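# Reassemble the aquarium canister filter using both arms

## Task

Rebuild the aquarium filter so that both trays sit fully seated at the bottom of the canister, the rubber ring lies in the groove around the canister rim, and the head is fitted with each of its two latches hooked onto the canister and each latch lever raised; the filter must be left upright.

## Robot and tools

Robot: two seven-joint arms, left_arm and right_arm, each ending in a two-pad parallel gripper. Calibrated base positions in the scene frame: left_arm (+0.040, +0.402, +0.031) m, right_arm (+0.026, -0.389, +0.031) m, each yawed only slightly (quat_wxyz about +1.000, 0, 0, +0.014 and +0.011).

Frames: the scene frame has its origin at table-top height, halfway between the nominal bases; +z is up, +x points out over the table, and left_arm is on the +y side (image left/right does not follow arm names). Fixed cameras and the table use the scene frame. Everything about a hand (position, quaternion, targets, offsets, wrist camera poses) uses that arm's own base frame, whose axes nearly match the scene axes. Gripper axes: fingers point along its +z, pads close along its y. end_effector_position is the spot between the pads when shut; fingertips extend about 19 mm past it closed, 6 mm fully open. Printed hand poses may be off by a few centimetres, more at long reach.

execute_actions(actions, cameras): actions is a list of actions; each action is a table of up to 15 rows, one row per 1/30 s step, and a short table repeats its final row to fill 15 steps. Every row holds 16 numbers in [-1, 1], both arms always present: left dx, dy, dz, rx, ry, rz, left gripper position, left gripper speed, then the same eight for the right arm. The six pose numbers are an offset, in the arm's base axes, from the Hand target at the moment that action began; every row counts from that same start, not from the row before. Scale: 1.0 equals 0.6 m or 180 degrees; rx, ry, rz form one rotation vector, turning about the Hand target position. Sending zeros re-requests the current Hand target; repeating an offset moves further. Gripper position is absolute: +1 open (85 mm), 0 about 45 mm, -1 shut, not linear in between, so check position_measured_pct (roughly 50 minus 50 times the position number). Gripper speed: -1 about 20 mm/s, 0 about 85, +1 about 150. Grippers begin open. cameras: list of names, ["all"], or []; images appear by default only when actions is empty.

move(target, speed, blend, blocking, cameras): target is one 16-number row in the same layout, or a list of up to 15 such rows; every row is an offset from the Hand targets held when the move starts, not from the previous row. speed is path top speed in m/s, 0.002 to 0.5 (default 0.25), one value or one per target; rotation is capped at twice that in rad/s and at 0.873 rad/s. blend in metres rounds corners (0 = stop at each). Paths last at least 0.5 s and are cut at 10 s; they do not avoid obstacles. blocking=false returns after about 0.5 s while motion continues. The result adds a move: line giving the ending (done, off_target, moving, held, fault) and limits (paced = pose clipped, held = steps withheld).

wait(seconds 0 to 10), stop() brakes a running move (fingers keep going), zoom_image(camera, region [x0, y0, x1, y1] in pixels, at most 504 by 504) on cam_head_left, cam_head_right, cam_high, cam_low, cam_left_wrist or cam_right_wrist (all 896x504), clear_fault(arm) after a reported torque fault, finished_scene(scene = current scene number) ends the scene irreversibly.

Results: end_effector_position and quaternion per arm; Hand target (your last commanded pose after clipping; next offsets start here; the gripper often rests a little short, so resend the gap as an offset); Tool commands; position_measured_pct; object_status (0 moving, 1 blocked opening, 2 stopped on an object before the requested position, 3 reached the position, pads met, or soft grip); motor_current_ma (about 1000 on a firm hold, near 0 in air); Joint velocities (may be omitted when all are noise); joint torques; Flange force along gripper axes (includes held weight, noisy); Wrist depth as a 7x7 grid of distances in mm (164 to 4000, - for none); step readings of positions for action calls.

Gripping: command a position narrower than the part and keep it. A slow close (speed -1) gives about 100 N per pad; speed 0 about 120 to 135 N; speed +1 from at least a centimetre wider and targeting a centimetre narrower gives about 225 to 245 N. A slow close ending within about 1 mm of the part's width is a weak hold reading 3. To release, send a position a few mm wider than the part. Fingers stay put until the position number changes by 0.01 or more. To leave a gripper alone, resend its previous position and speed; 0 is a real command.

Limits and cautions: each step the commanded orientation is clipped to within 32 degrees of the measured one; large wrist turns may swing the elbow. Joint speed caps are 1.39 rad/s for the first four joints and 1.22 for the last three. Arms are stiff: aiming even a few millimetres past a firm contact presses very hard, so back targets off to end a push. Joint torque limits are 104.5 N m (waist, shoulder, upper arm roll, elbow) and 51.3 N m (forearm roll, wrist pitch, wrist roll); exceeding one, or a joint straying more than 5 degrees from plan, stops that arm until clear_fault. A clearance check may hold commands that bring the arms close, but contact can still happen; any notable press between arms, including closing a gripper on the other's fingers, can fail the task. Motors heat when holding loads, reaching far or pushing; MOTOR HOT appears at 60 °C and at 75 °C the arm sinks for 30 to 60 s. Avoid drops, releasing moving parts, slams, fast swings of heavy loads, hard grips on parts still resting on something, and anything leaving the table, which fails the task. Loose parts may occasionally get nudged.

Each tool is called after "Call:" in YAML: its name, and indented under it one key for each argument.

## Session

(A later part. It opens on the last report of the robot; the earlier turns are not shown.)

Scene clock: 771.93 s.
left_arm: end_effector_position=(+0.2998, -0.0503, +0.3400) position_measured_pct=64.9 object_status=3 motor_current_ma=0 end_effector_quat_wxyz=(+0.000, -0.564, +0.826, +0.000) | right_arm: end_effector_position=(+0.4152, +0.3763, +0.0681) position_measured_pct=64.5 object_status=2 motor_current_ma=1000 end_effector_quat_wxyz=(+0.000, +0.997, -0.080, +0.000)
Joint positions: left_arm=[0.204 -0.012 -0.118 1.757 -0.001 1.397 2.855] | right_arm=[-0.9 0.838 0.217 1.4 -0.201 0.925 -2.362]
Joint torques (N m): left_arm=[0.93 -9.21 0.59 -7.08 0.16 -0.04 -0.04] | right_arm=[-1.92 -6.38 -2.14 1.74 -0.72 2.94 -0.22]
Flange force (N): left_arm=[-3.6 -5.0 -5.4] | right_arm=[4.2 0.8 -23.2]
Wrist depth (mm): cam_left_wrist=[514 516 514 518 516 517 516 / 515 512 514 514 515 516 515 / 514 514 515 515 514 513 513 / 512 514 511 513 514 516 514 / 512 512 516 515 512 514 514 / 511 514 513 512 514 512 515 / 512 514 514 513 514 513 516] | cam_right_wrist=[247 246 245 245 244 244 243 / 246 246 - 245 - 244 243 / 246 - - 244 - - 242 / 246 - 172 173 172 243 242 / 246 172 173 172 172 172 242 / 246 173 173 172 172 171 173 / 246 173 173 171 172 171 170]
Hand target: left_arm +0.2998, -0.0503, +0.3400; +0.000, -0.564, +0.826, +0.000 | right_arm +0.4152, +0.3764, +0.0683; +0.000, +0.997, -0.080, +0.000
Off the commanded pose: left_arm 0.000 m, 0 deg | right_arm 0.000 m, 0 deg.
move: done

Call:
move:
  target: [0,0,0,0,0,0,-0.3,-0.7,0,0,0.001,0,0,0,0.15,-0.7]
  speed: 0.01
  cameras: ["cam_right_wrist"]

Call:
move:
  target:
    - [0,0,0,0,0,0,-0.3,-0.7,0,0,0.2,0,0,0,0.15,-0.7]
    - [0,0,0,0,0,0,-0.3,-0.7,-0.1,0.016,0.42,0,0,0,0.15,-0.7]
  speed: [0.1,0.2]
  blend: [0.02,0]
  cameras: ["cam_right_wrist"]

Call:
zoom_image:
  camera: "cam_right_wrist"
  region: [230, 30, 690, 490]

Scene clock: 782.77 s.
left_arm: end_effector_position=(+0.2998, -0.0503, +0.3400) position_measured_pct=64.9 object_status=3 motor_current_ma=0 end_effector_quat_wxyz=(+0.000, -0.564, +0.826, +0.000) | right_arm: end_effector_position=(+0.4152, +0.3764, +0.0689) position_measured_pct=42.4 object_status=0 motor_current_ma=0 end_effector_quat_wxyz=(+0.000, +0.997, -0.080, +0.000)
Joint positions: left_arm=[0.204 -0.012 -0.118 1.757 -0.001 1.397 2.855] | right_arm=[-0.9 0.836 0.217 1.4 -0.201 0.927 -2.362]
Joint torques (N m): left_arm=[0.97 -9.16 0.6 -7.06 0.14 -0.03 -0.02] | right_arm=[0.33 -21.83 1.77 -7.68 0.13 0.16 -0.08]
Flange force (N): left_arm=[-3.7 -5.0 -5.4] | right_arm=[-2.4 2.2 1.1]
Wrist depth (mm): cam_left_wrist=[514 516 515 516 516 518 517 / 515 516 517 516 516 516 516 / 514 515 516 515 515 517 515 / 515 514 515 516 518 517 514 / 514 512 514 513 515 516 514 / 515 512 514 514 512 516 510 / 513 513 512 514 512 513 515] | cam_right_wrist=[245 245 245 244 244 243 242 / 245 245 - 244 243 243 242 / 246 - - 244 - - 242 / 245 245 172 172 172 243 242 / 245 171 172 172 172 171 242 / 245 173 172 172 172 171 173 / 174 173 172 171 172 171 171]
Hand target: left_arm +0.2998, -0.0503, +0.3400; +0.000, -0.564, +0.826, +0.000 | right_arm +0.4152, +0.3764, +0.0689; +0.000, +0.997, -0.080, +0.000
Off the commanded pose: left_arm 0.000 m, 0 deg | right_arm 0.000 m, 0 deg.
move: done
Images, in order (width x height): cam_right_wrist 896x504.

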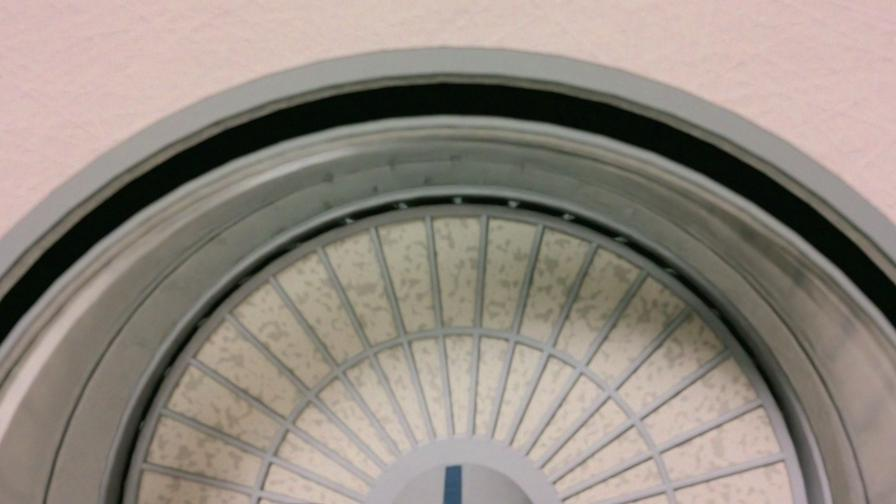

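Scene clock: 785.17 s.
left_arm: end_effector_position=(+0.2998, -0.0503, +0.3400) position_measured_pct=64.9 object_status=3 motor_current_ma=0 end_effector_quat_wxyz=(+0.000, -0.564, +0.826, +0.000) | right_arm: end_effector_position=(+0.3552, +0.3860, +0.3209) position_measured_pct=42.4 object_status=3 motor_current_ma=0 end_effector_quat_wxyz=(+0.000, +0.997, -0.080, +0.000)
Joint positions: left_arm=[0.204 -0.012 -0.118 1.757 -0.001 1.397 2.855] | right_arm=[-1.015 0.531 0.265 1.11 -0.133 1.516 -2.509]
Joint torques (N m): left_arm=[0.95 -9.19 0.63 -7.08 0.13 -0.01 -0.03] | right_arm=[0.31 -18.82 1.28 -9.64 0.13 0.19 -0.07]
Flange force (N): left_arm=[-3.7 -5.0 -5.3] | right_arm=[-2.4 2.9 3.1]
Wrist depth (mm): cam_left_wrist=[514 515 516 516 517 517 518 / 515 514 516 514 516 515 517 / 513 515 514 516 517 516 514 / 513 513 514 514 516 514 516 / 513 514 515 512 516 514 516 / 512 514 515 513 516 514 515 / 514 513 514 514 512 512 513] | cam_right_wrist=[499 498 497 496 495 493 492 / 499 497 497 424 495 492 493 / 499 498 424 423 423 492 492 / 499 496 425 422 422 493 492 / 498 497 424 423 422 492 492 / 498 497 496 418 373 492 491 / 498 497 497 494 493 492 491]
Hand target: left_arm +0.2998, -0.0503, +0.3400; +0.000, -0.564, +0.826, +0.000 | right_arm +0.3552, +0.3860, +0.3209; +0.000, +0.997, -0.080, +0.000
Off the commanded pose: left_arm 0.000 m, 0 deg | right_arm 0.000 m, 0 deg.
move: done
Images, in order (width x height): cam_right_wrist 896x504.

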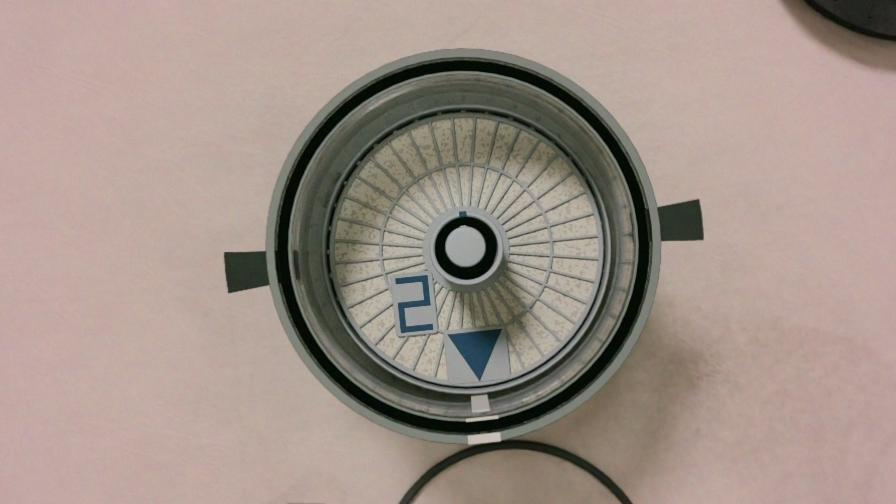

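Scaled by 1.096 from the camera's 896x504 image, which has a finer 1280x720 frame.

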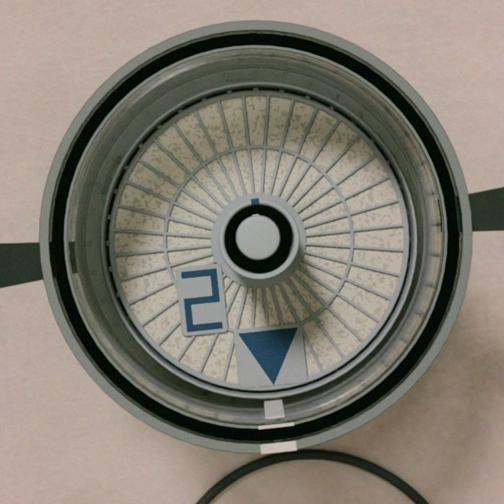

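Call:
move:
  target: [0,0,0,0,0,0,-0.3,-0.7,-0.314,-0.029,-0.118,0,0,0.0511,0.15,-0.7]
  speed: 0.25
  cameras: ["cam_right_wrist"]

Call:
zoom_image:
  camera: "cam_right_wrist"
  region: [250, 50, 650, 450]

Scene clock: 824.60 s.
left_arm: end_effector_position=(+0.2998, -0.0503, +0.3400) position_measured_pct=64.9 object_status=3 motor_current_ma=0 end_effector_quat_wxyz=(+0.000, -0.564, +0.826, +0.000) | right_arm: end_effector_position=(+0.1669, +0.3686, +0.2501) position_measured_pct=42.4 object_status=3 motor_current_ma=0 end_effector_quat_wxyz=(+0.000, +1.000, +0.000, +0.000)
Joint positions: left_arm=[0.204 -0.012 -0.118 1.757 -0.001 1.397 2.855] | right_arm=[-1.332 0.281 0.162 1.713 -0.049 1.15 -2.727]
Joint torques (N m): left_arm=[0.99 -9.15 0.6 -7.09 0.15 -0.01 -0.02] | right_arm=[0.51 -13.53 0.34 -8.51 0.2 0.26 -0.05]
Flange force (N): left_arm=[-3.7 -4.8 -5.3] | right_arm=[-1.3 1.0 1.7]
Wrist depth (mm): cam_left_wrist=[516 515 515 514 516 518 517 / 516 515 514 516 515 516 517 / 513 514 515 516 517 514 516 / 512 516 516 514 514 516 514 / 513 511 513 516 516 514 515 / 513 513 514 514 514 513 515 / 512 514 515 515 514 514 511] | cam_right_wrist=[429 427 426 426 424 424 423 / 428 427 427 426 425 424 423 / 428 427 426 426 424 424 423 / 428 427 426 425 423 423 422 / 427 427 426 426 424 423 422 / 428 426 426 425 424 423 422 / 428 426 425 424 424 423 423]
Hand target: left_arm +0.2998, -0.0503, +0.3400; +0.000, -0.564, +0.826, +0.000 | right_arm +0.1668, +0.3686, +0.2501; +0.000, +1.000, +0.000, +0.000
Off the commanded pose: left_arm 0.000 m, 0 deg | right_arm 0.000 m, 0 deg.
move: done
Images, in order (width x height): cam_right_wrist 896x504.

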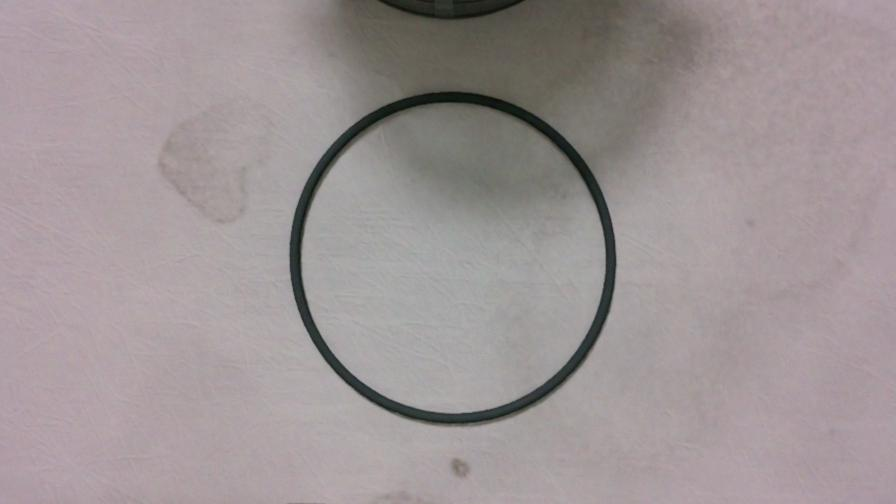

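Scaled by 1.260 from the camera's 896x504 image, which has a finer 1280x720 frame.

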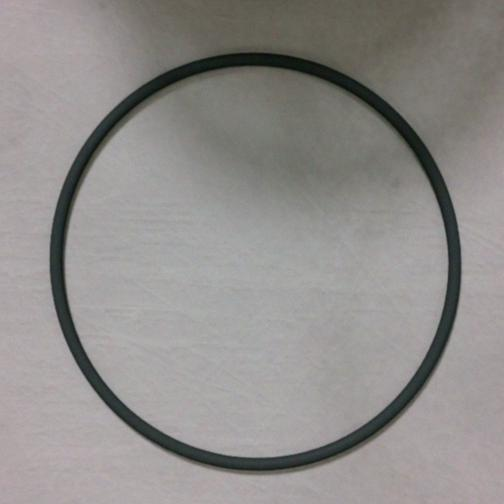

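Call:
move:
  target:
    - [0,0,0,0,0,0,-0.3,-0.7,0.094,0.009,-0.3,0,0,0,-1,0]
    - [0,0,0,0,0,0,-0.3,-0.7,0.094,0.009,-0.4,0,0,0,-1,0]
  speed: [0.2,0.06]

Call:
move:
  target: [0,0,0,0,0,0,-0.3,-0.7,0,0,-0.025,0,0,0,-1,0]
  speed: 0.02

Scene clock: 861.20 s.
left_arm: end_effector_position=(+0.2998, -0.0503, +0.3400) position_measured_pct=64.9 object_status=3 motor_current_ma=0 end_effector_quat_wxyz=(+0.000, -0.564, +0.826, +0.000) | right_arm: end_effector_position=(+0.2232, +0.3740, +0.0101) position_measured_pct=98.7 object_status=3 motor_current_ma=1000 end_effector_quat_wxyz=(+0.000, +1.000, +0.000, +0.000)
Joint positions: left_arm=[0.204 -0.012 -0.118 1.757 -0.001 1.397 2.855] | right_arm=[-1.164 0.74 0.108 1.903 -0.15 0.506 -2.523]
Joint torques (N m): left_arm=[0.95 -9.18 0.61 -7.07 0.11 -0.02 -0.01] | right_arm=[0.37 -17.77 0.85 -5.13 0.14 -0.1 -0.07]
Flange force (N): left_arm=[-3.7 -5.0 -5.3] | right_arm=[-2.1 1.9 0.1]
Wrist depth (mm): cam_left_wrist=[514 512 512 516 516 516 516 / 515 516 516 516 518 516 517 / 511 514 517 517 514 516 513 / 512 511 516 513 514 512 514 / 511 512 515 516 516 516 515 / 510 515 511 514 514 515 515 / 513 514 511 515 512 513 514] | cam_right_wrist=[188 187 187 186 186 186 185 / 187 187 187 186 186 185 185 / 187 187 187 186 186 185 185 / 187 187 186 186 186 185 185 / 187 187 186 186 186 185 185 / 187 187 186 186 185 185 185 / 187 187 186 186 185 185 185]
Hand target: left_arm +0.2998, -0.0503, +0.3400; +0.000, -0.564, +0.826, +0.000 | right_arm +0.2232, +0.3740, +0.0101; +0.000, +1.000, +0.000, +0.000
Off the commanded pose: left_arm 0.000 m, 0 deg | right_arm 0.000 m, 0 deg.
move: done

Scene clock: 862.23 s.
left_arm: end_effector_position=(+0.2998, -0.0503, +0.3400) position_measured_pct=64.9 object_status=3 motor_current_ma=0 end_effector_quat_wxyz=(+0.000, -0.564, +0.826, +0.000) | right_arm: end_effector_position=(+0.2232, +0.3740, -0.0049) position_measured_pct=98.7 object_status=3 motor_current_ma=1000 end_effector_quat_wxyz=(+0.000, +1.000, +0.000, +0.000)
Joint positions: left_arm=[0.204 -0.012 -0.118 1.757 -0.001 1.397 2.855] | right_arm=[-1.158 0.773 0.1 1.906 -0.154 0.469 -2.519]
Joint torques (N m): left_arm=[0.97 -9.16 0.59 -7.05 0.14 -0.05 -0.03] | right_arm=[0.32 -17.85 0.87 -4.82 0.13 -0.01 -0.06]
Flange force (N): left_arm=[-3.6 -5.0 -5.5] | right_arm=[-2.2 2.1 0.0]
Wrist depth (mm): cam_left_wrist=[514 516 514 514 515 516 517 / 514 513 513 516 516 517 516 / 514 516 516 514 515 514 513 / 515 513 514 514 515 514 514 / 511 514 513 513 515 514 515 / 511 513 513 514 515 515 514 / 512 515 513 514 514 514 514] | cam_right_wrist=[173 172 172 171 171 171 170 / 172 172 172 171 171 171 170 / 172 172 172 171 171 170 170 / 172 172 172 171 171 170 170 / 172 172 171 171 171 170 170 / 172 172 171 171 171 170 170 / 172 172 171 171 171 170 170]
Hand target: left_arm +0.2998, -0.0503, +0.3400; +0.000, -0.564, +0.826, +0.000 | right_arm +0.2232, +0.3740, -0.0049; +0.000, +1.000, +0.000, +0.000
Off the commanded pose: left_arm 0.000 m, 0 deg | right_arm 0.000 m, 0 deg.
move: done

Call:
move:
  target: [0,0,0,0,0,0,-0.3,-0.7,0,0,-0.006,0,0,0,-1,0]
  speed: 0.01

Call:
move:
  target: [0,0,0,0,0,0,-0.3,-0.7,0,0,-0.003,0,0,0,-1,0]
  speed: 0.01

Scene clock: 870.00 s.
left_arm: end_effector_position=(+0.2998, -0.0503, +0.3400) position_measured_pct=64.9 object_status=3 motor_current_ma=0 end_effector_quat_wxyz=(+0.000, -0.564, +0.826, +0.000) | right_arm: end_effector_position=(+0.2232, +0.3740, -0.0085) position_measured_pct=98.7 object_status=3 motor_current_ma=1000 end_effector_quat_wxyz=(+0.000, +1.000, +0.000, +0.000)
Joint positions: left_arm=[0.204 -0.012 -0.118 1.757 -0.001 1.397 2.855] | right_arm=[-1.157 0.781 0.098 1.907 -0.155 0.46 -2.518]
Joint torques (N m): left_arm=[0.92 -9.15 0.59 -7.13 0.14 -0.02 -0.03] | right_arm=[0.35 -18.1 0.87 -4.73 0.14 -0.04 -0.08]
Flange force (N): left_arm=[-3.5 -4.8 -5.2] | right_arm=[-2.0 1.8 0.3]
Wrist depth (mm): cam_left_wrist=[513 513 516 516 517 514 516 / 514 514 517 516 514 516 515 / 517 514 514 513 516 516 516 / 515 512 517 514 516 514 512 / 512 514 514 515 514 514 514 / 512 514 512 514 514 516 515 / 512 513 513 515 514 513 513] | cam_right_wrist=[169 169 168 168 167 167 167 / 169 168 168 168 167 167 167 / 169 168 168 168 167 167 167 / 169 168 168 167 167 167 166 / 169 168 168 167 167 167 166 / 168 168 168 167 167 167 166 / 168 168 168 167 167 167 166]
Hand target: left_arm +0.2998, -0.0503, +0.3400; +0.000, -0.564, +0.826, +0.000 | right_arm +0.2232, +0.3740, -0.0085; +0.000, +1.000, +0.000, +0.000
Off the commanded pose: left_arm 0.000 m, 0 deg | right_arm 0.000 m, 0 deg.
move: done

Scene clock: 870.70 s.
left_arm: end_effector_position=(+0.2998, -0.0503, +0.3400) position_measured_pct=64.9 object_status=3 motor_current_ma=0 end_effector_quat_wxyz=(+0.000, -0.564, +0.826, +0.000) | right_arm: end_effector_position=(+0.2232, +0.3740, -0.0103) position_measured_pct=98.7 object_status=3 motor_current_ma=1000 end_effector_quat_wxyz=(+0.000, +1.000, +0.000, +0.000)
Joint positions: left_arm=[0.204 -0.012 -0.118 1.757 -0.001 1.397 2.855] | right_arm=[-1.156 0.785 0.097 1.907 -0.156 0.456 -2.517]
Joint torques (N m): left_arm=[0.97 -9.17 0.6 -7.07 0.14 -0.03 -0.05] | right_arm=[0.36 -17.89 0.85 -4.7 0.11 0.1 -0.07]
Flange force (N): left_arm=[-3.6 -4.9 -5.4] | right_arm=[-2.3 2.3 0.1]
Wrist depth (mm): cam_left_wrist=[514 516 512 515 516 516 518 / 516 514 513 514 517 517 517 / 516 515 516 516 516 517 513 / 512 515 514 516 515 515 515 / 514 510 515 514 516 512 515 / 514 512 515 511 513 515 512 / 513 514 513 512 515 514 513] | cam_right_wrist=[167 167 166 166 166 165 165 / 167 167 166 166 166 165 165 / 167 167 166 166 165 165 165 / 167 166 166 166 165 165 165 / 167 166 166 166 165 165 165 / 167 166 166 166 165 165 164 / 166 166 166 165 165 165 165]
Hand target: left_arm +0.2998, -0.0503, +0.3400; +0.000, -0.564, +0.826, +0.000 | right_arm +0.2232, +0.3740, -0.0103; +0.000, +1.000, +0.000, +0.000
Off the commanded pose: left_arm 0.000 m, 0 deg | right_arm 0.000 m, 0 deg.
move: done

Call:
move:
  target: [0,0,0,0,0,0,-0.3,-0.7,0,0,-0.002,0,0,0,-1,0]
  speed: 0.005

Call:
move:
  target: [0,0,0,0,0,0,-0.3,-0.7,0,0,-0.0015,0,0,0,-1,0]
  speed: 0.005

Scene clock: 876.00 s.
left_arm: end_effector_position=(+0.2998, -0.0503, +0.3400) position_measured_pct=64.9 object_status=3 motor_current_ma=0 end_effector_quat_wxyz=(+0.000, -0.564, +0.826, +0.000) | right_arm: end_effector_position=(+0.2233, +0.3740, -0.0114) position_measured_pct=98.7 object_status=3 motor_current_ma=1000 end_effector_quat_wxyz=(+0.000, +1.000, +0.000, +0.000)
Joint positions: left_arm=[0.204 -0.012 -0.118 1.757 -0.001 1.397 2.855] | right_arm=[-1.156 0.788 0.097 1.907 -0.156 0.453 -2.517]
Joint torques (N m): left_arm=[0.96 -9.16 0.63 -7.05 0.15 -0.04 -0.03] | right_arm=[0.37 5.63 -0.4 -7.86 -0.16 -7.05 -0.09]
Flange force (N): left_arm=[-3.7 -4.9 -5.5] | right_arm=[-12.5 19.3 -70.2]
Wrist depth (mm): cam_left_wrist=[516 516 517 517 518 516 514 / 515 516 516 514 515 517 515 / 514 514 514 515 516 515 517 / 514 515 514 516 514 516 513 / 515 511 514 516 516 516 515 / 513 513 514 515 514 516 514 / 512 514 513 515 513 515 515] | cam_right_wrist=[167 167 166 166 165 165 165 / 167 166 166 166 165 165 165 / 167 166 166 166 165 165 165 / 167 166 166 166 165 165 165 / 167 166 166 166 165 165 - / 166 166 166 165 165 165 165 / 167 166 166 165 165 165 -]
Hand target: left_arm +0.2998, -0.0503, +0.3400; +0.000, -0.564, +0.826, +0.000 | right_arm +0.2232, +0.3740, -0.0115; +0.000, +1.000, +0.000, +0.000
Off the commanded pose: left_arm 0.000 m, 0 deg | right_arm 0.000 m, 0 deg.
move: done

Scene clock: 876.70 s.
left_arm: end_effector_position=(+0.2998, -0.0503, +0.3400) position_measured_pct=64.9 object_status=3 motor_current_ma=0 end_effector_quat_wxyz=(+0.000, -0.564, +0.826, +0.000) | right_arm: end_effector_position=(+0.2232, +0.3740, -0.0123) position_measured_pct=98.7 object_status=3 motor_current_ma=1000 end_effector_quat_wxyz=(+0.000, +1.000, +0.000, +0.000)
Joint positions: left_arm=[0.204 -0.012 -0.118 1.757 -0.001 1.397 2.855] | right_arm=[-1.155 0.79 0.096 1.907 -0.156 0.451 -2.517]
Joint torques (N m): left_arm=[0.96 -9.18 0.57 -7.05 0.15 -0.01 -0.02] | right_arm=[0.34 25.76 -1.57 -10.54 -0.41 -13.11 -0.08]
Flange force (N): left_arm=[-3.6 -5.0 -5.4] | right_arm=[-21.0 33.6 -130.3]
Wrist depth (mm): cam_left_wrist=[515 515 516 516 516 516 516 / 514 514 516 515 516 516 516 / 515 514 515 515 514 516 516 / 514 514 514 514 516 514 514 / 512 514 511 516 513 514 514 / 512 512 514 515 515 514 514 / 510 512 515 514 512 512 512] | cam_right_wrist=[167 167 166 166 166 165 165 / 167 167 166 166 165 165 165 / 167 166 166 166 165 165 165 / 167 166 166 165 165 165 - / 167 166 166 165 165 165 164 / 166 166 166 165 165 165 - / 166 166 166 165 165 164 -]
Hand target: left_arm +0.2998, -0.0503, +0.3400; +0.000, -0.564, +0.826, +0.000 | right_arm +0.2232, +0.3740, -0.0124; +0.000, +1.000, +0.000, +0.000
Off the commanded pose: left_arm 0.000 m, 0 deg | right_arm 0.000 m, 0 deg.
move: done

Call:
move:
  target:
    - [0,0,0,0,0,0,-0.3,-0.7,0,0,0.05,0,0,0,-1,0]
    - [0,0,0,0,0,0,-0.3,-0.7,0,-0.128,0.05,0,0,0,-0.45,0]
  speed: [0.05,0.15]
  cameras: ["cam_right_wrist"]

Scene clock: 895.03 s.
left_arm: end_effector_position=(+0.2998, -0.0503, +0.3400) position_measured_pct=64.9 object_status=3 motor_current_ma=0 end_effector_quat_wxyz=(+0.000, -0.564, +0.826, +0.000) | right_arm: end_effector_position=(+0.2232, +0.2972, +0.0176) position_measured_pct=72.7 object_status=0 motor_current_ma=0 end_effector_quat_wxyz=(+0.000, +1.000, +0.000, +0.000)
Joint positions: left_arm=[0.204 -0.012 -0.118 1.757 -0.001 1.397 2.855] | right_arm=[-1.056 0.649 0.086 2.115 -0.139 0.382 -2.428]
Joint torques (N m): left_arm=[0.94 -9.14 0.62 -7.08 0.14 0 -0.02] | right_arm=[0.37 -15.36 0.68 -4.09 0.1 0.13 -0.06]
Flange force (N): left_arm=[-3.6 -4.8 -5.3] | right_arm=[-2.6 1.7 0.6]
Wrist depth (mm): cam_left_wrist=[515 514 516 515 517 517 517 / 514 516 515 515 514 516 514 / 516 514 514 516 514 517 516 / 516 513 515 516 514 512 513 / 514 514 513 516 514 515 514 / 513 513 515 514 514 514 514 / 513 512 512 514 512 517 516] | cam_right_wrist=[195 195 195 194 194 193 193 / 195 195 195 194 194 193 193 / 195 195 194 194 193 193 193 / 195 195 194 194 193 193 193 / 195 195 194 194 193 193 193 / 195 194 194 194 193 193 193 / 195 194 194 193 193 193 192]
Hand target: left_arm +0.2998, -0.0503, +0.3400; +0.000, -0.564, +0.826, +0.000 | right_arm +0.2232, +0.2972, +0.0176; +0.000, +1.000, +0.000, +0.000
Off the commanded pose: left_arm 0.000 m, 0 deg | right_arm 0.000 m, 0 deg.
move: done
Images, in order (width x height): cam_right_wrist 896x504.

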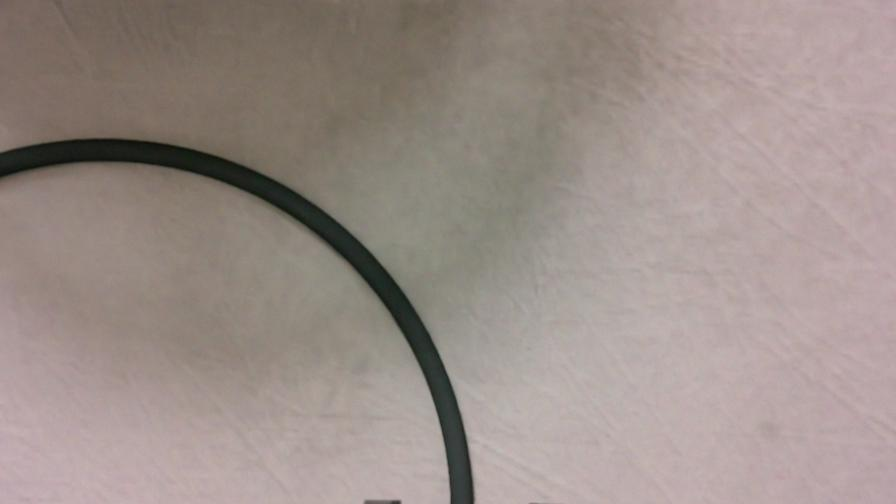

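Call:
move:
  target:
    - [0,0,0,0,0,0,-0.3,-0.7,0,0,-0.044,0,0,0,-0.45,0]
    - [0,0,0,0,0,0,-0.3,-0.7,0,0,-0.044,0,0,0,-0.93,-1]
  speed: 0.05
  cameras: ["cam_right_wrist"]

Call:
wait:
  seconds: 1.0

Scene clock: 904.60 s.
left_arm: end_effector_position=(+0.2998, -0.0503, +0.3400) position_measured_pct=64.9 object_status=3 motor_current_ma=0 end_effector_quat_wxyz=(+0.000, -0.564, +0.826, +0.000) | right_arm: end_effector_position=(+0.2232, +0.2972, -0.0088) position_measured_pct=96.1 object_status=0 motor_current_ma=620 end_effector_quat_wxyz=(+0.000, +1.000, +0.000, +0.000)
Joint positions: left_arm=[0.204 -0.012 -0.118 1.757 -0.001 1.397 2.855] | right_arm=[-1.042 0.718 0.068 2.122 -0.148 0.306 -2.421]
Joint torques (N m): left_arm=[0.98 -9.15 0.61 -7.06 0.15 -0.03 -0.02] | right_arm=[0.36 -14.82 0.55 -3.57 0.07 -0.04 -0.08]
Flange force (N): left_arm=[-3.7 -4.9 -5.4] | right_arm=[-3.0 2.3 -2.7]
Wrist depth (mm): cam_left_wrist=[513 516 514 516 517 515 516 / 514 517 516 517 515 515 517 / 514 513 516 515 516 517 515 / 514 513 512 516 514 514 514 / 513 513 514 514 514 514 515 / 514 511 513 514 515 514 514 / 512 513 511 512 515 514 515] | cam_right_wrist=[169 169 168 168 167 167 167 / 169 169 168 168 167 167 167 / 169 168 168 168 167 167 167 / 169 168 168 168 167 167 166 / 169 168 168 167 167 167 166 / 169 168 168 167 167 167 166 / 168 168 168 167 167 167 166]
Hand target: left_arm +0.2998, -0.0503, +0.3400; +0.000, -0.564, +0.826, +0.000 | right_arm +0.2232, +0.2972, -0.0088; +0.000, +1.000, +0.000, +0.000
Off the commanded pose: left_arm 0.000 m, 0 deg | right_arm 0.000 m, 0 deg.
move: done
Images, in order (width x height): cam_right_wrist 896x504.

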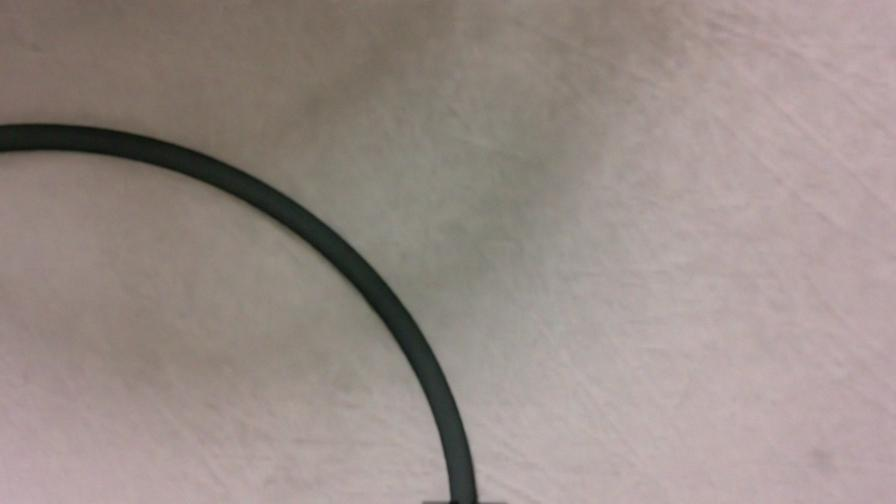

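Scene clock: 905.60 s.
left_arm: end_effector_position=(+0.2998, -0.0503, +0.3400) position_measured_pct=64.9 object_status=3 motor_current_ma=0 end_effector_quat_wxyz=(+0.000, -0.564, +0.826, +0.000) | right_arm: end_effector_position=(+0.2232, +0.2972, -0.0088) position_measured_pct=96.1 object_status=3 motor_current_ma=620 end_effector_quat_wxyz=(+0.000, +1.000, +0.000, +0.000)
Joint positions: left_arm=[0.204 -0.012 -0.118 1.757 -0.001 1.397 2.855] | right_arm=[-1.042 0.718 0.068 2.122 -0.148 0.306 -2.421]
Joint torques (N m): left_arm=[0.91 -9.16 0.59 -7.09 0.14 -0.03 -0.03] | right_arm=[0.37 -14.85 0.52 -3.55 0.07 -0.03 -0.06]
Flange force (N): left_arm=[-3.5 -4.9 -5.3] | right_arm=[-3.0 2.2 -2.6]
Wrist depth (mm): cam_left_wrist=[515 516 515 515 516 516 518 / 512 514 516 517 515 518 516 / 513 514 513 516 516 518 515 / 515 515 514 516 515 514 515 / 511 515 515 516 513 515 515 / 512 512 511 512 515 515 516 / 512 514 511 513 515 515 514] | cam_right_wrist=[169 169 168 168 167 167 167 / 169 169 168 168 167 167 167 / 169 168 168 168 167 167 167 / 169 168 168 168 167 167 167 / 169 168 168 167 167 167 167 / 168 168 168 167 167 167 166 / 168 168 168 167 167 167 166]
Hand target: left_arm +0.2998, -0.0503, +0.3400; +0.000, -0.564, +0.826, +0.000 | right_arm +0.2232, +0.2972, -0.0088; +0.000, +1.000, +0.000, +0.000
Tool commands: left_gripper/position=-0.3 left_gripper/speed=-0.7 right_gripper/position=-0.93 right_gripper/speed=-1.0
Off the commanded pose: left_arm 0.000 m, 0 deg | right_arm 0.000 m, 0 deg.
wait: 1.00 s; at rest by 0.17 s

Call:
move:
  target: [0,0,0,0,0,0,-0.3,-0.7,0,0,0.08,0,0,0,-0.93,-1]
  speed: 0.05
  cameras: ["cam_right_wrist","cam_high","cam_head_left","cam_low"]

Call:
zoom_image:
  camera: "cam_high"
  region: [400, 120, 600, 300]

Call:
zoom_image:
  camera: "cam_head_left"
  region: [460, 220, 700, 420]

Scene clock: 915.13 s.
left_arm: end_effector_position=(+0.2998, -0.0503, +0.3400) position_measured_pct=64.9 object_status=3 motor_current_ma=0 end_effector_quat_wxyz=(+0.000, -0.564, +0.826, +0.000) | right_arm: end_effector_position=(+0.2232, +0.2972, +0.0392) position_measured_pct=96.1 object_status=3 motor_current_ma=620 end_effector_quat_wxyz=(+0.000, +1.000, +0.000, +0.000)
Joint positions: left_arm=[0.204 -0.012 -0.118 1.757 -0.001 1.397 2.855] | right_arm=[-1.067 0.595 0.101 2.105 -0.131 0.447 -2.436]
Joint torques (N m): left_arm=[0.99 -9.2 0.6 -7.05 0.14 0 -0.01] | right_arm=[0.36 -14.98 0.68 -4.61 0.1 -0.11 -0.08]
Flange force (N): left_arm=[-3.8 -5.0 -5.3] | right_arm=[-2.2 1.3 0.1]
Wrist depth (mm): cam_left_wrist=[516 515 516 516 517 516 517 / 513 514 516 516 516 514 516 / 513 515 515 515 517 514 517 / 514 513 512 516 515 517 516 / 514 514 511 512 514 515 516 / 514 511 512 515 513 516 516 / 513 511 513 513 514 512 514] | cam_right_wrist=[217 217 216 216 215 215 214 / 217 217 216 215 215 215 214 / 217 216 216 215 215 215 214 / 217 216 215 215 215 214 214 / 217 216 216 215 215 214 214 / 216 216 216 215 215 214 213 / 217 216 216 215 215 214 213]
Hand target: left_arm +0.2998, -0.0503, +0.3400; +0.000, -0.564, +0.826, +0.000 | right_arm +0.2232, +0.2972, +0.0392; +0.000, +1.000, +0.000, +0.000
Off the commanded pose: left_arm 0.000 m, 0 deg | right_arm 0.000 m, 0 deg.
move: done
Images, in order (width x height): cam_head_left 896x504, cam_high 896x504, cam_low 896x504, cam_right_wrist 896x504.

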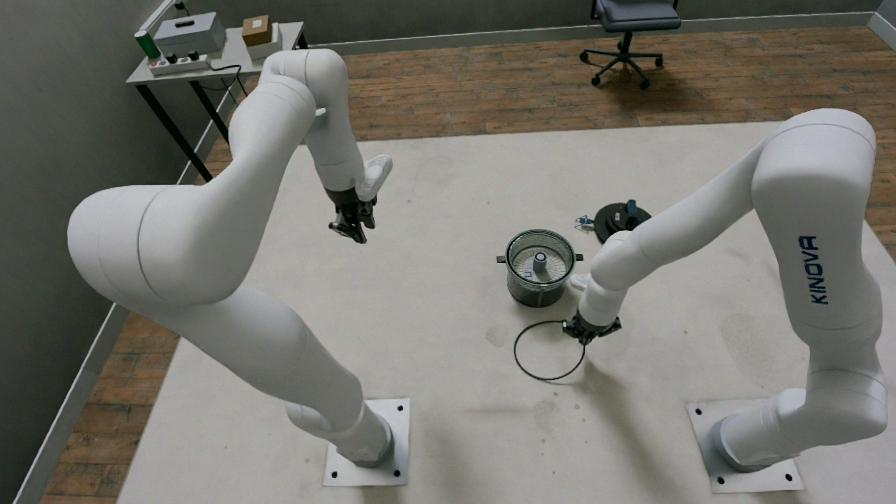

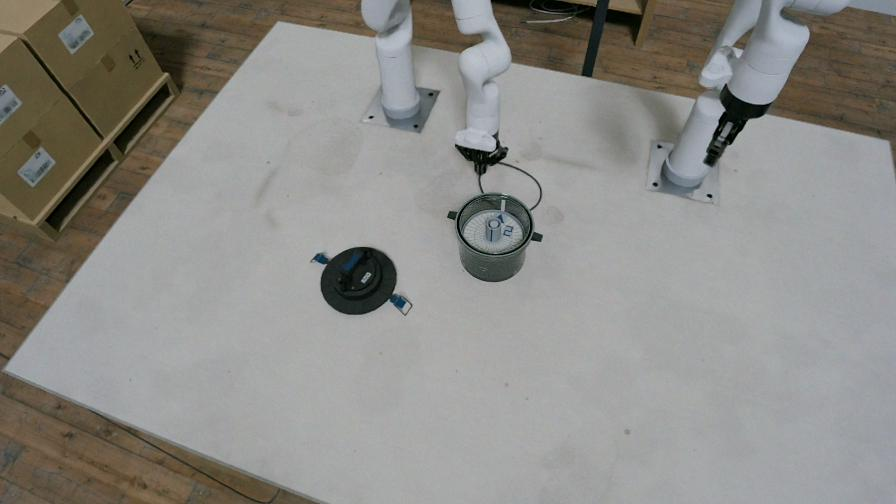

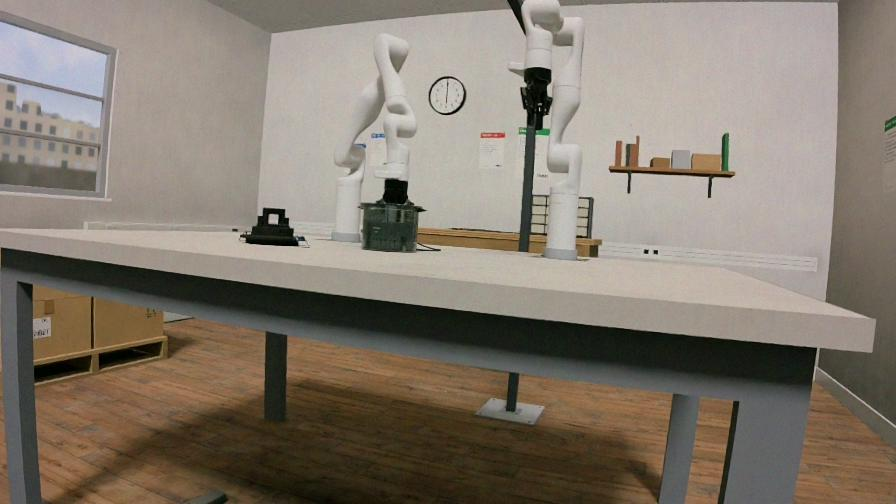

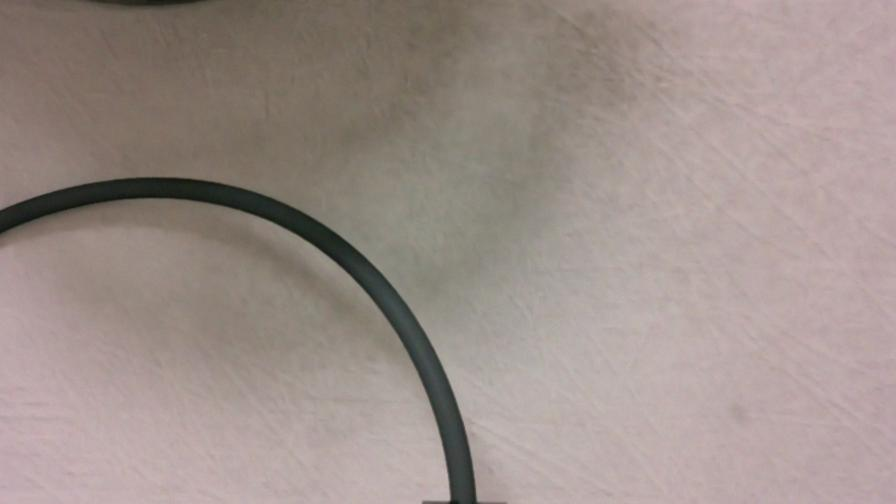

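Scaled by 2.520 from the camera's 896x504 image, which has a finer 1280x720 frame.

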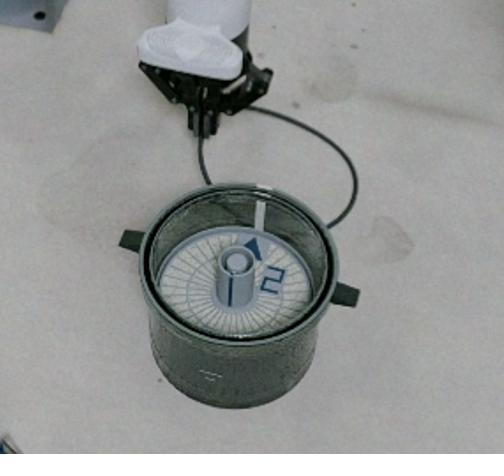

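Scaled by 2.100 from the camera's 896x504 image, which has a finer 1280x720 frame.

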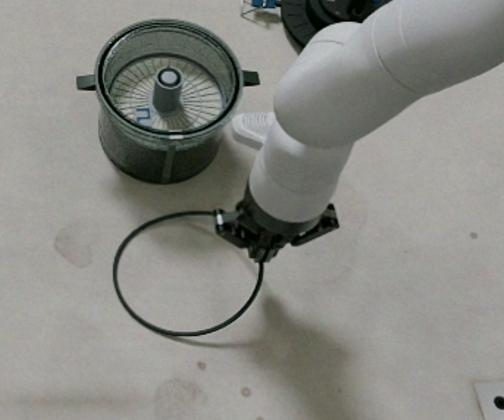

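Call:
move:
  target: [0,0,0,0,0,0,-0.3,-0.7,0,0,0.2,0,0,0,-0.93,-1]
  speed: 0.1
  cameras: ["cam_right_wrist","cam_high","cam_head_left","cam_low"]

Call:
zoom_image:
  camera: "cam_high"
  region: [400, 70, 600, 250]

Call:
zoom_image:
  camera: "cam_head_left"
  region: [460, 180, 700, 380]

Call:
zoom_image:
  camera: "cam_low"
  region: [340, 140, 500, 260]

Scene clock: 937.13 s.
left_arm: end_effector_position=(+0.2998, -0.0503, +0.3400) position_measured_pct=64.9 object_status=3 motor_current_ma=0 end_effector_quat_wxyz=(+0.000, -0.564, +0.826, +0.000) | right_arm: end_effector_position=(+0.2232, +0.2972, +0.1592) position_measured_pct=96.1 object_status=3 motor_current_ma=620 end_effector_quat_wxyz=(+0.000, +1.000, +0.000, +0.000)
Joint positions: left_arm=[0.204 -0.012 -0.118 1.757 -0.001 1.397 2.855] | right_arm=[-1.116 0.337 0.158 1.979 -0.07 0.83 -2.49]
Joint torques (N m): left_arm=[0.97 -9.18 0.58 -7.09 0.12 -0.02 -0.03] | right_arm=[0.35 -13.07 0.52 -7.38 0.1 0.08 -0.07]
Flange force (N): left_arm=[-3.6 -4.9 -5.3] | right_arm=[-2.0 1.7 1.6]
Wrist depth (mm): cam_left_wrist=[513 517 514 516 517 517 518 / 515 516 516 514 517 514 516 / 514 515 516 513 515 515 514 / 511 512 514 514 514 515 513 / 515 514 515 513 515 516 513 / 512 513 515 514 513 514 513 / 512 514 512 513 514 515 514] | cam_right_wrist=[216 216 300 336 335 334 333 / 337 337 336 336 334 334 333 / 337 336 335 335 335 334 332 / 337 336 336 335 334 333 333 / 336 336 336 335 334 333 332 / 337 336 335 335 334 333 332 / 336 336 336 334 333 333 332]
Hand target: left_arm +0.2998, -0.0503, +0.3400; +0.000, -0.564, +0.826, +0.000 | right_arm +0.2232, +0.2972, +0.1592; +0.000, +1.000, +0.000, +0.000
Off the commanded pose: left_arm 0.000 m, 0 deg | right_arm 0.000 m, 0 deg.
move: done
Images, in order (width x height): cam_head_left 896x504, cam_high 896x504, cam_low 896x504, cam_right_wrist 896x504.

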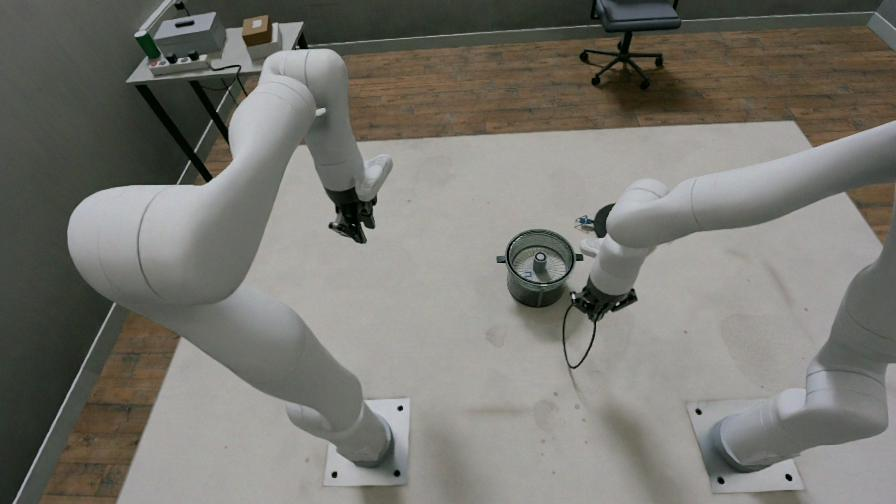

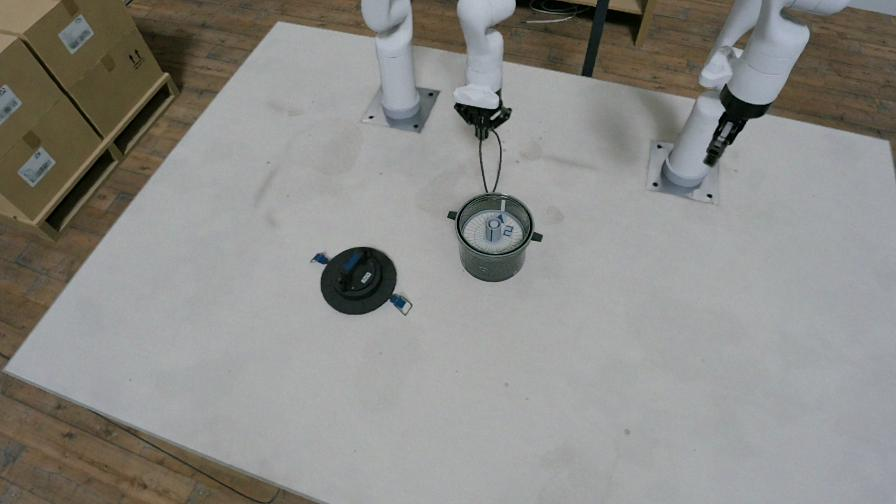

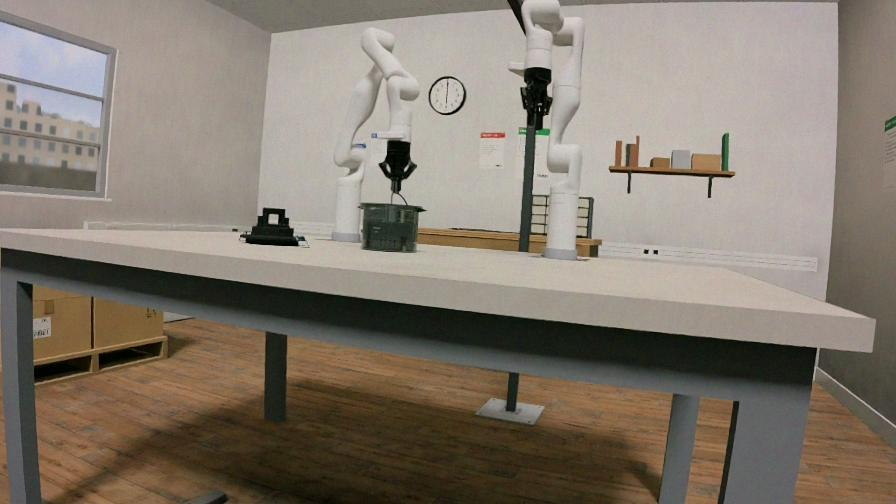

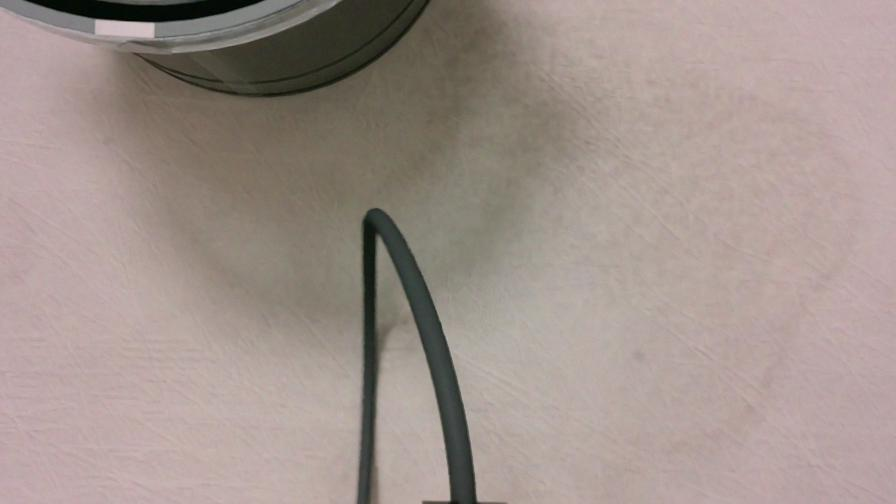

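Scaled by 2.520 from the camera's 896x504 image, which has a finer 1280x720 frame.

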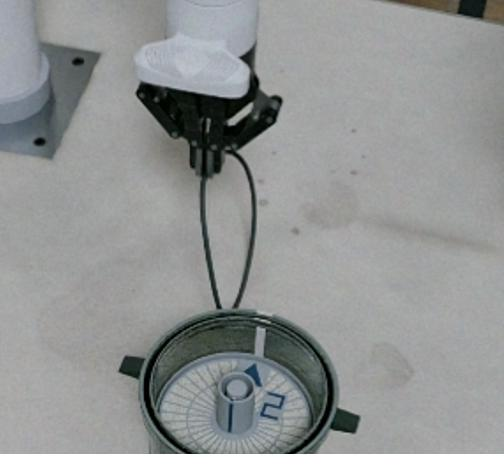

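Scaled by 2.100 from the camera's 896x504 image, which has a finer 1280x720 frame.

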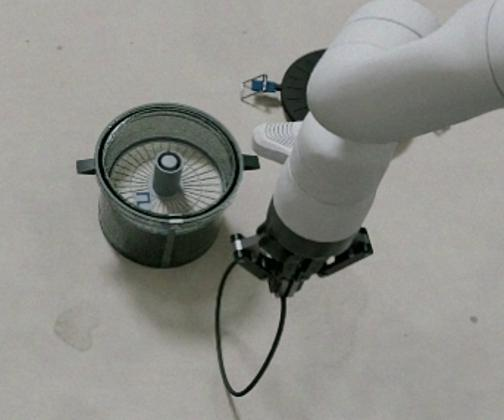

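Scaled by 3.150 from the camera's 896x504 image, which has a finer 1280x720 frame.

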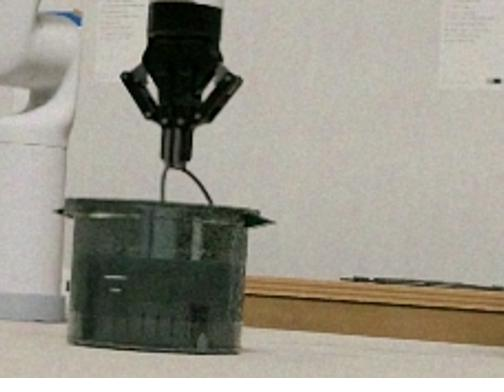

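Call:
move:
  target: [0.1553,-0.062,-0.0933,-0.2772,0.0524,0.1111,-0.3,-0.7,0,0,0.2,0,0,0,-0.93,-1]
  speed: 0.15
  cameras: ["cam_left_wrist","cam_right_wrist"]

Scene clock: 981.47 s.
left_arm: end_effector_position=(+0.3930, -0.0875, +0.2840) position_measured_pct=64.9 object_status=3 motor_current_ma=0 end_effector_quat_wxyz=(+0.302, +0.640, -0.639, +0.302) | right_arm: end_effector_position=(+0.2232, +0.2972, +0.2792) position_measured_pct=96.1 object_status=3 motor_current_ma=620 end_effector_quat_wxyz=(+0.000, +1.000, +0.000, +0.000)
Joint positions: left_arm=[-0.233 0.426 -0.271 1.793 0.85 1.529 2.326] | right_arm=[-1.139 0.18 0.174 1.747 -0.033 1.217 -2.526]
Joint torques (N m): left_arm=[1.02 -15.7 0.79 -4.32 1.75 1.7 -0.1] | right_arm=[0.4 -11.78 0.28 -9.15 0.13 0.08 -0.08]
Flange force (N): left_arm=[-1.5 -6.4 -5.4] | right_arm=[-1.7 1.5 2.2]
Wrist depth (mm): cam_left_wrist=[1049 1030 1031 1031 1046 1054 824 / 886 869 773 883 912 921 833 / 789 773 745 804 805 789 801 / 709 701 701 596 709 729 717 / 631 649 628 538 569 661 653 / 580 584 586 508 579 593 595 / 526 535 540 533 544 545 541] | cam_right_wrist=[459 383 383 454 453 454 451 / 458 456 420 454 453 452 450 / 458 457 455 454 453 452 451 / 457 457 456 454 453 452 451 / 458 456 454 454 452 453 451 / 458 457 456 453 453 453 450 / 457 455 455 454 451 451 450]
Hand target: left_arm +0.3930, -0.0875, +0.2840; +0.302, +0.640, -0.639, +0.302 | right_arm +0.2232, +0.2972, +0.2792; +0.000, +1.000, +0.000, +0.000
Off the commanded pose: left_arm 0.000 m, 0 deg | right_arm 0.000 m, 0 deg.
move: done
Images, in order (width x height): cam_left_wrist 896x504, cam_right_wrist 896x504.

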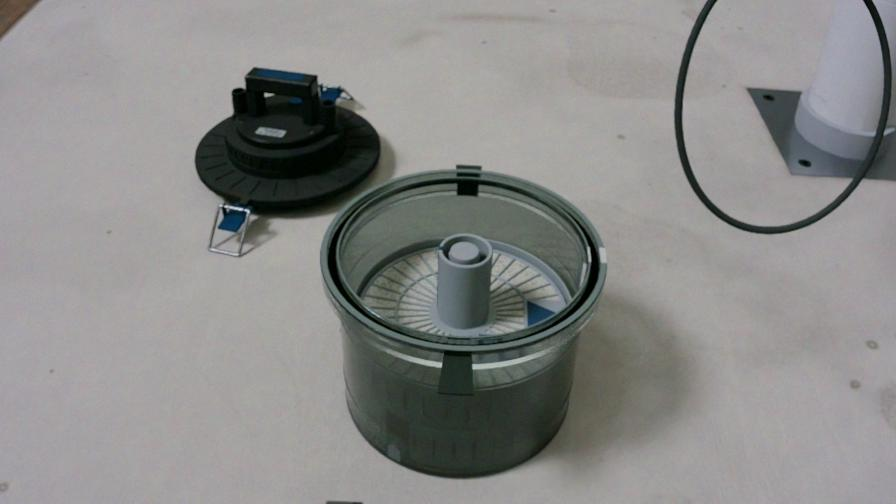

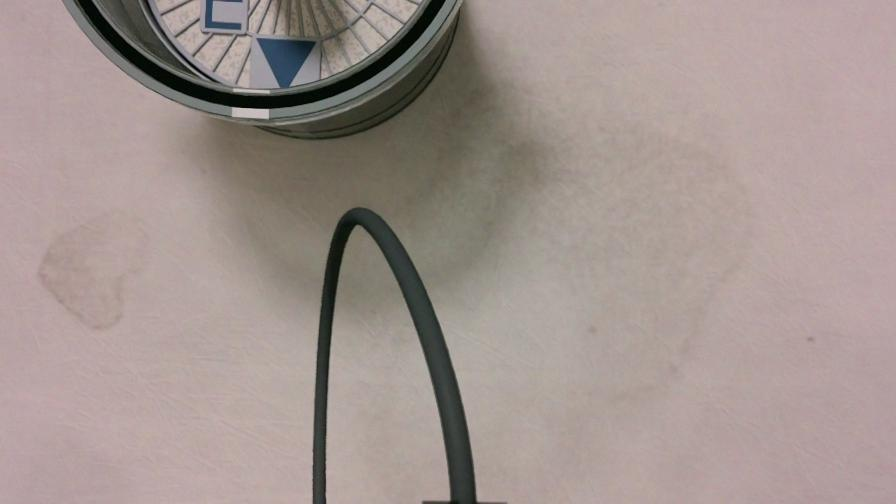

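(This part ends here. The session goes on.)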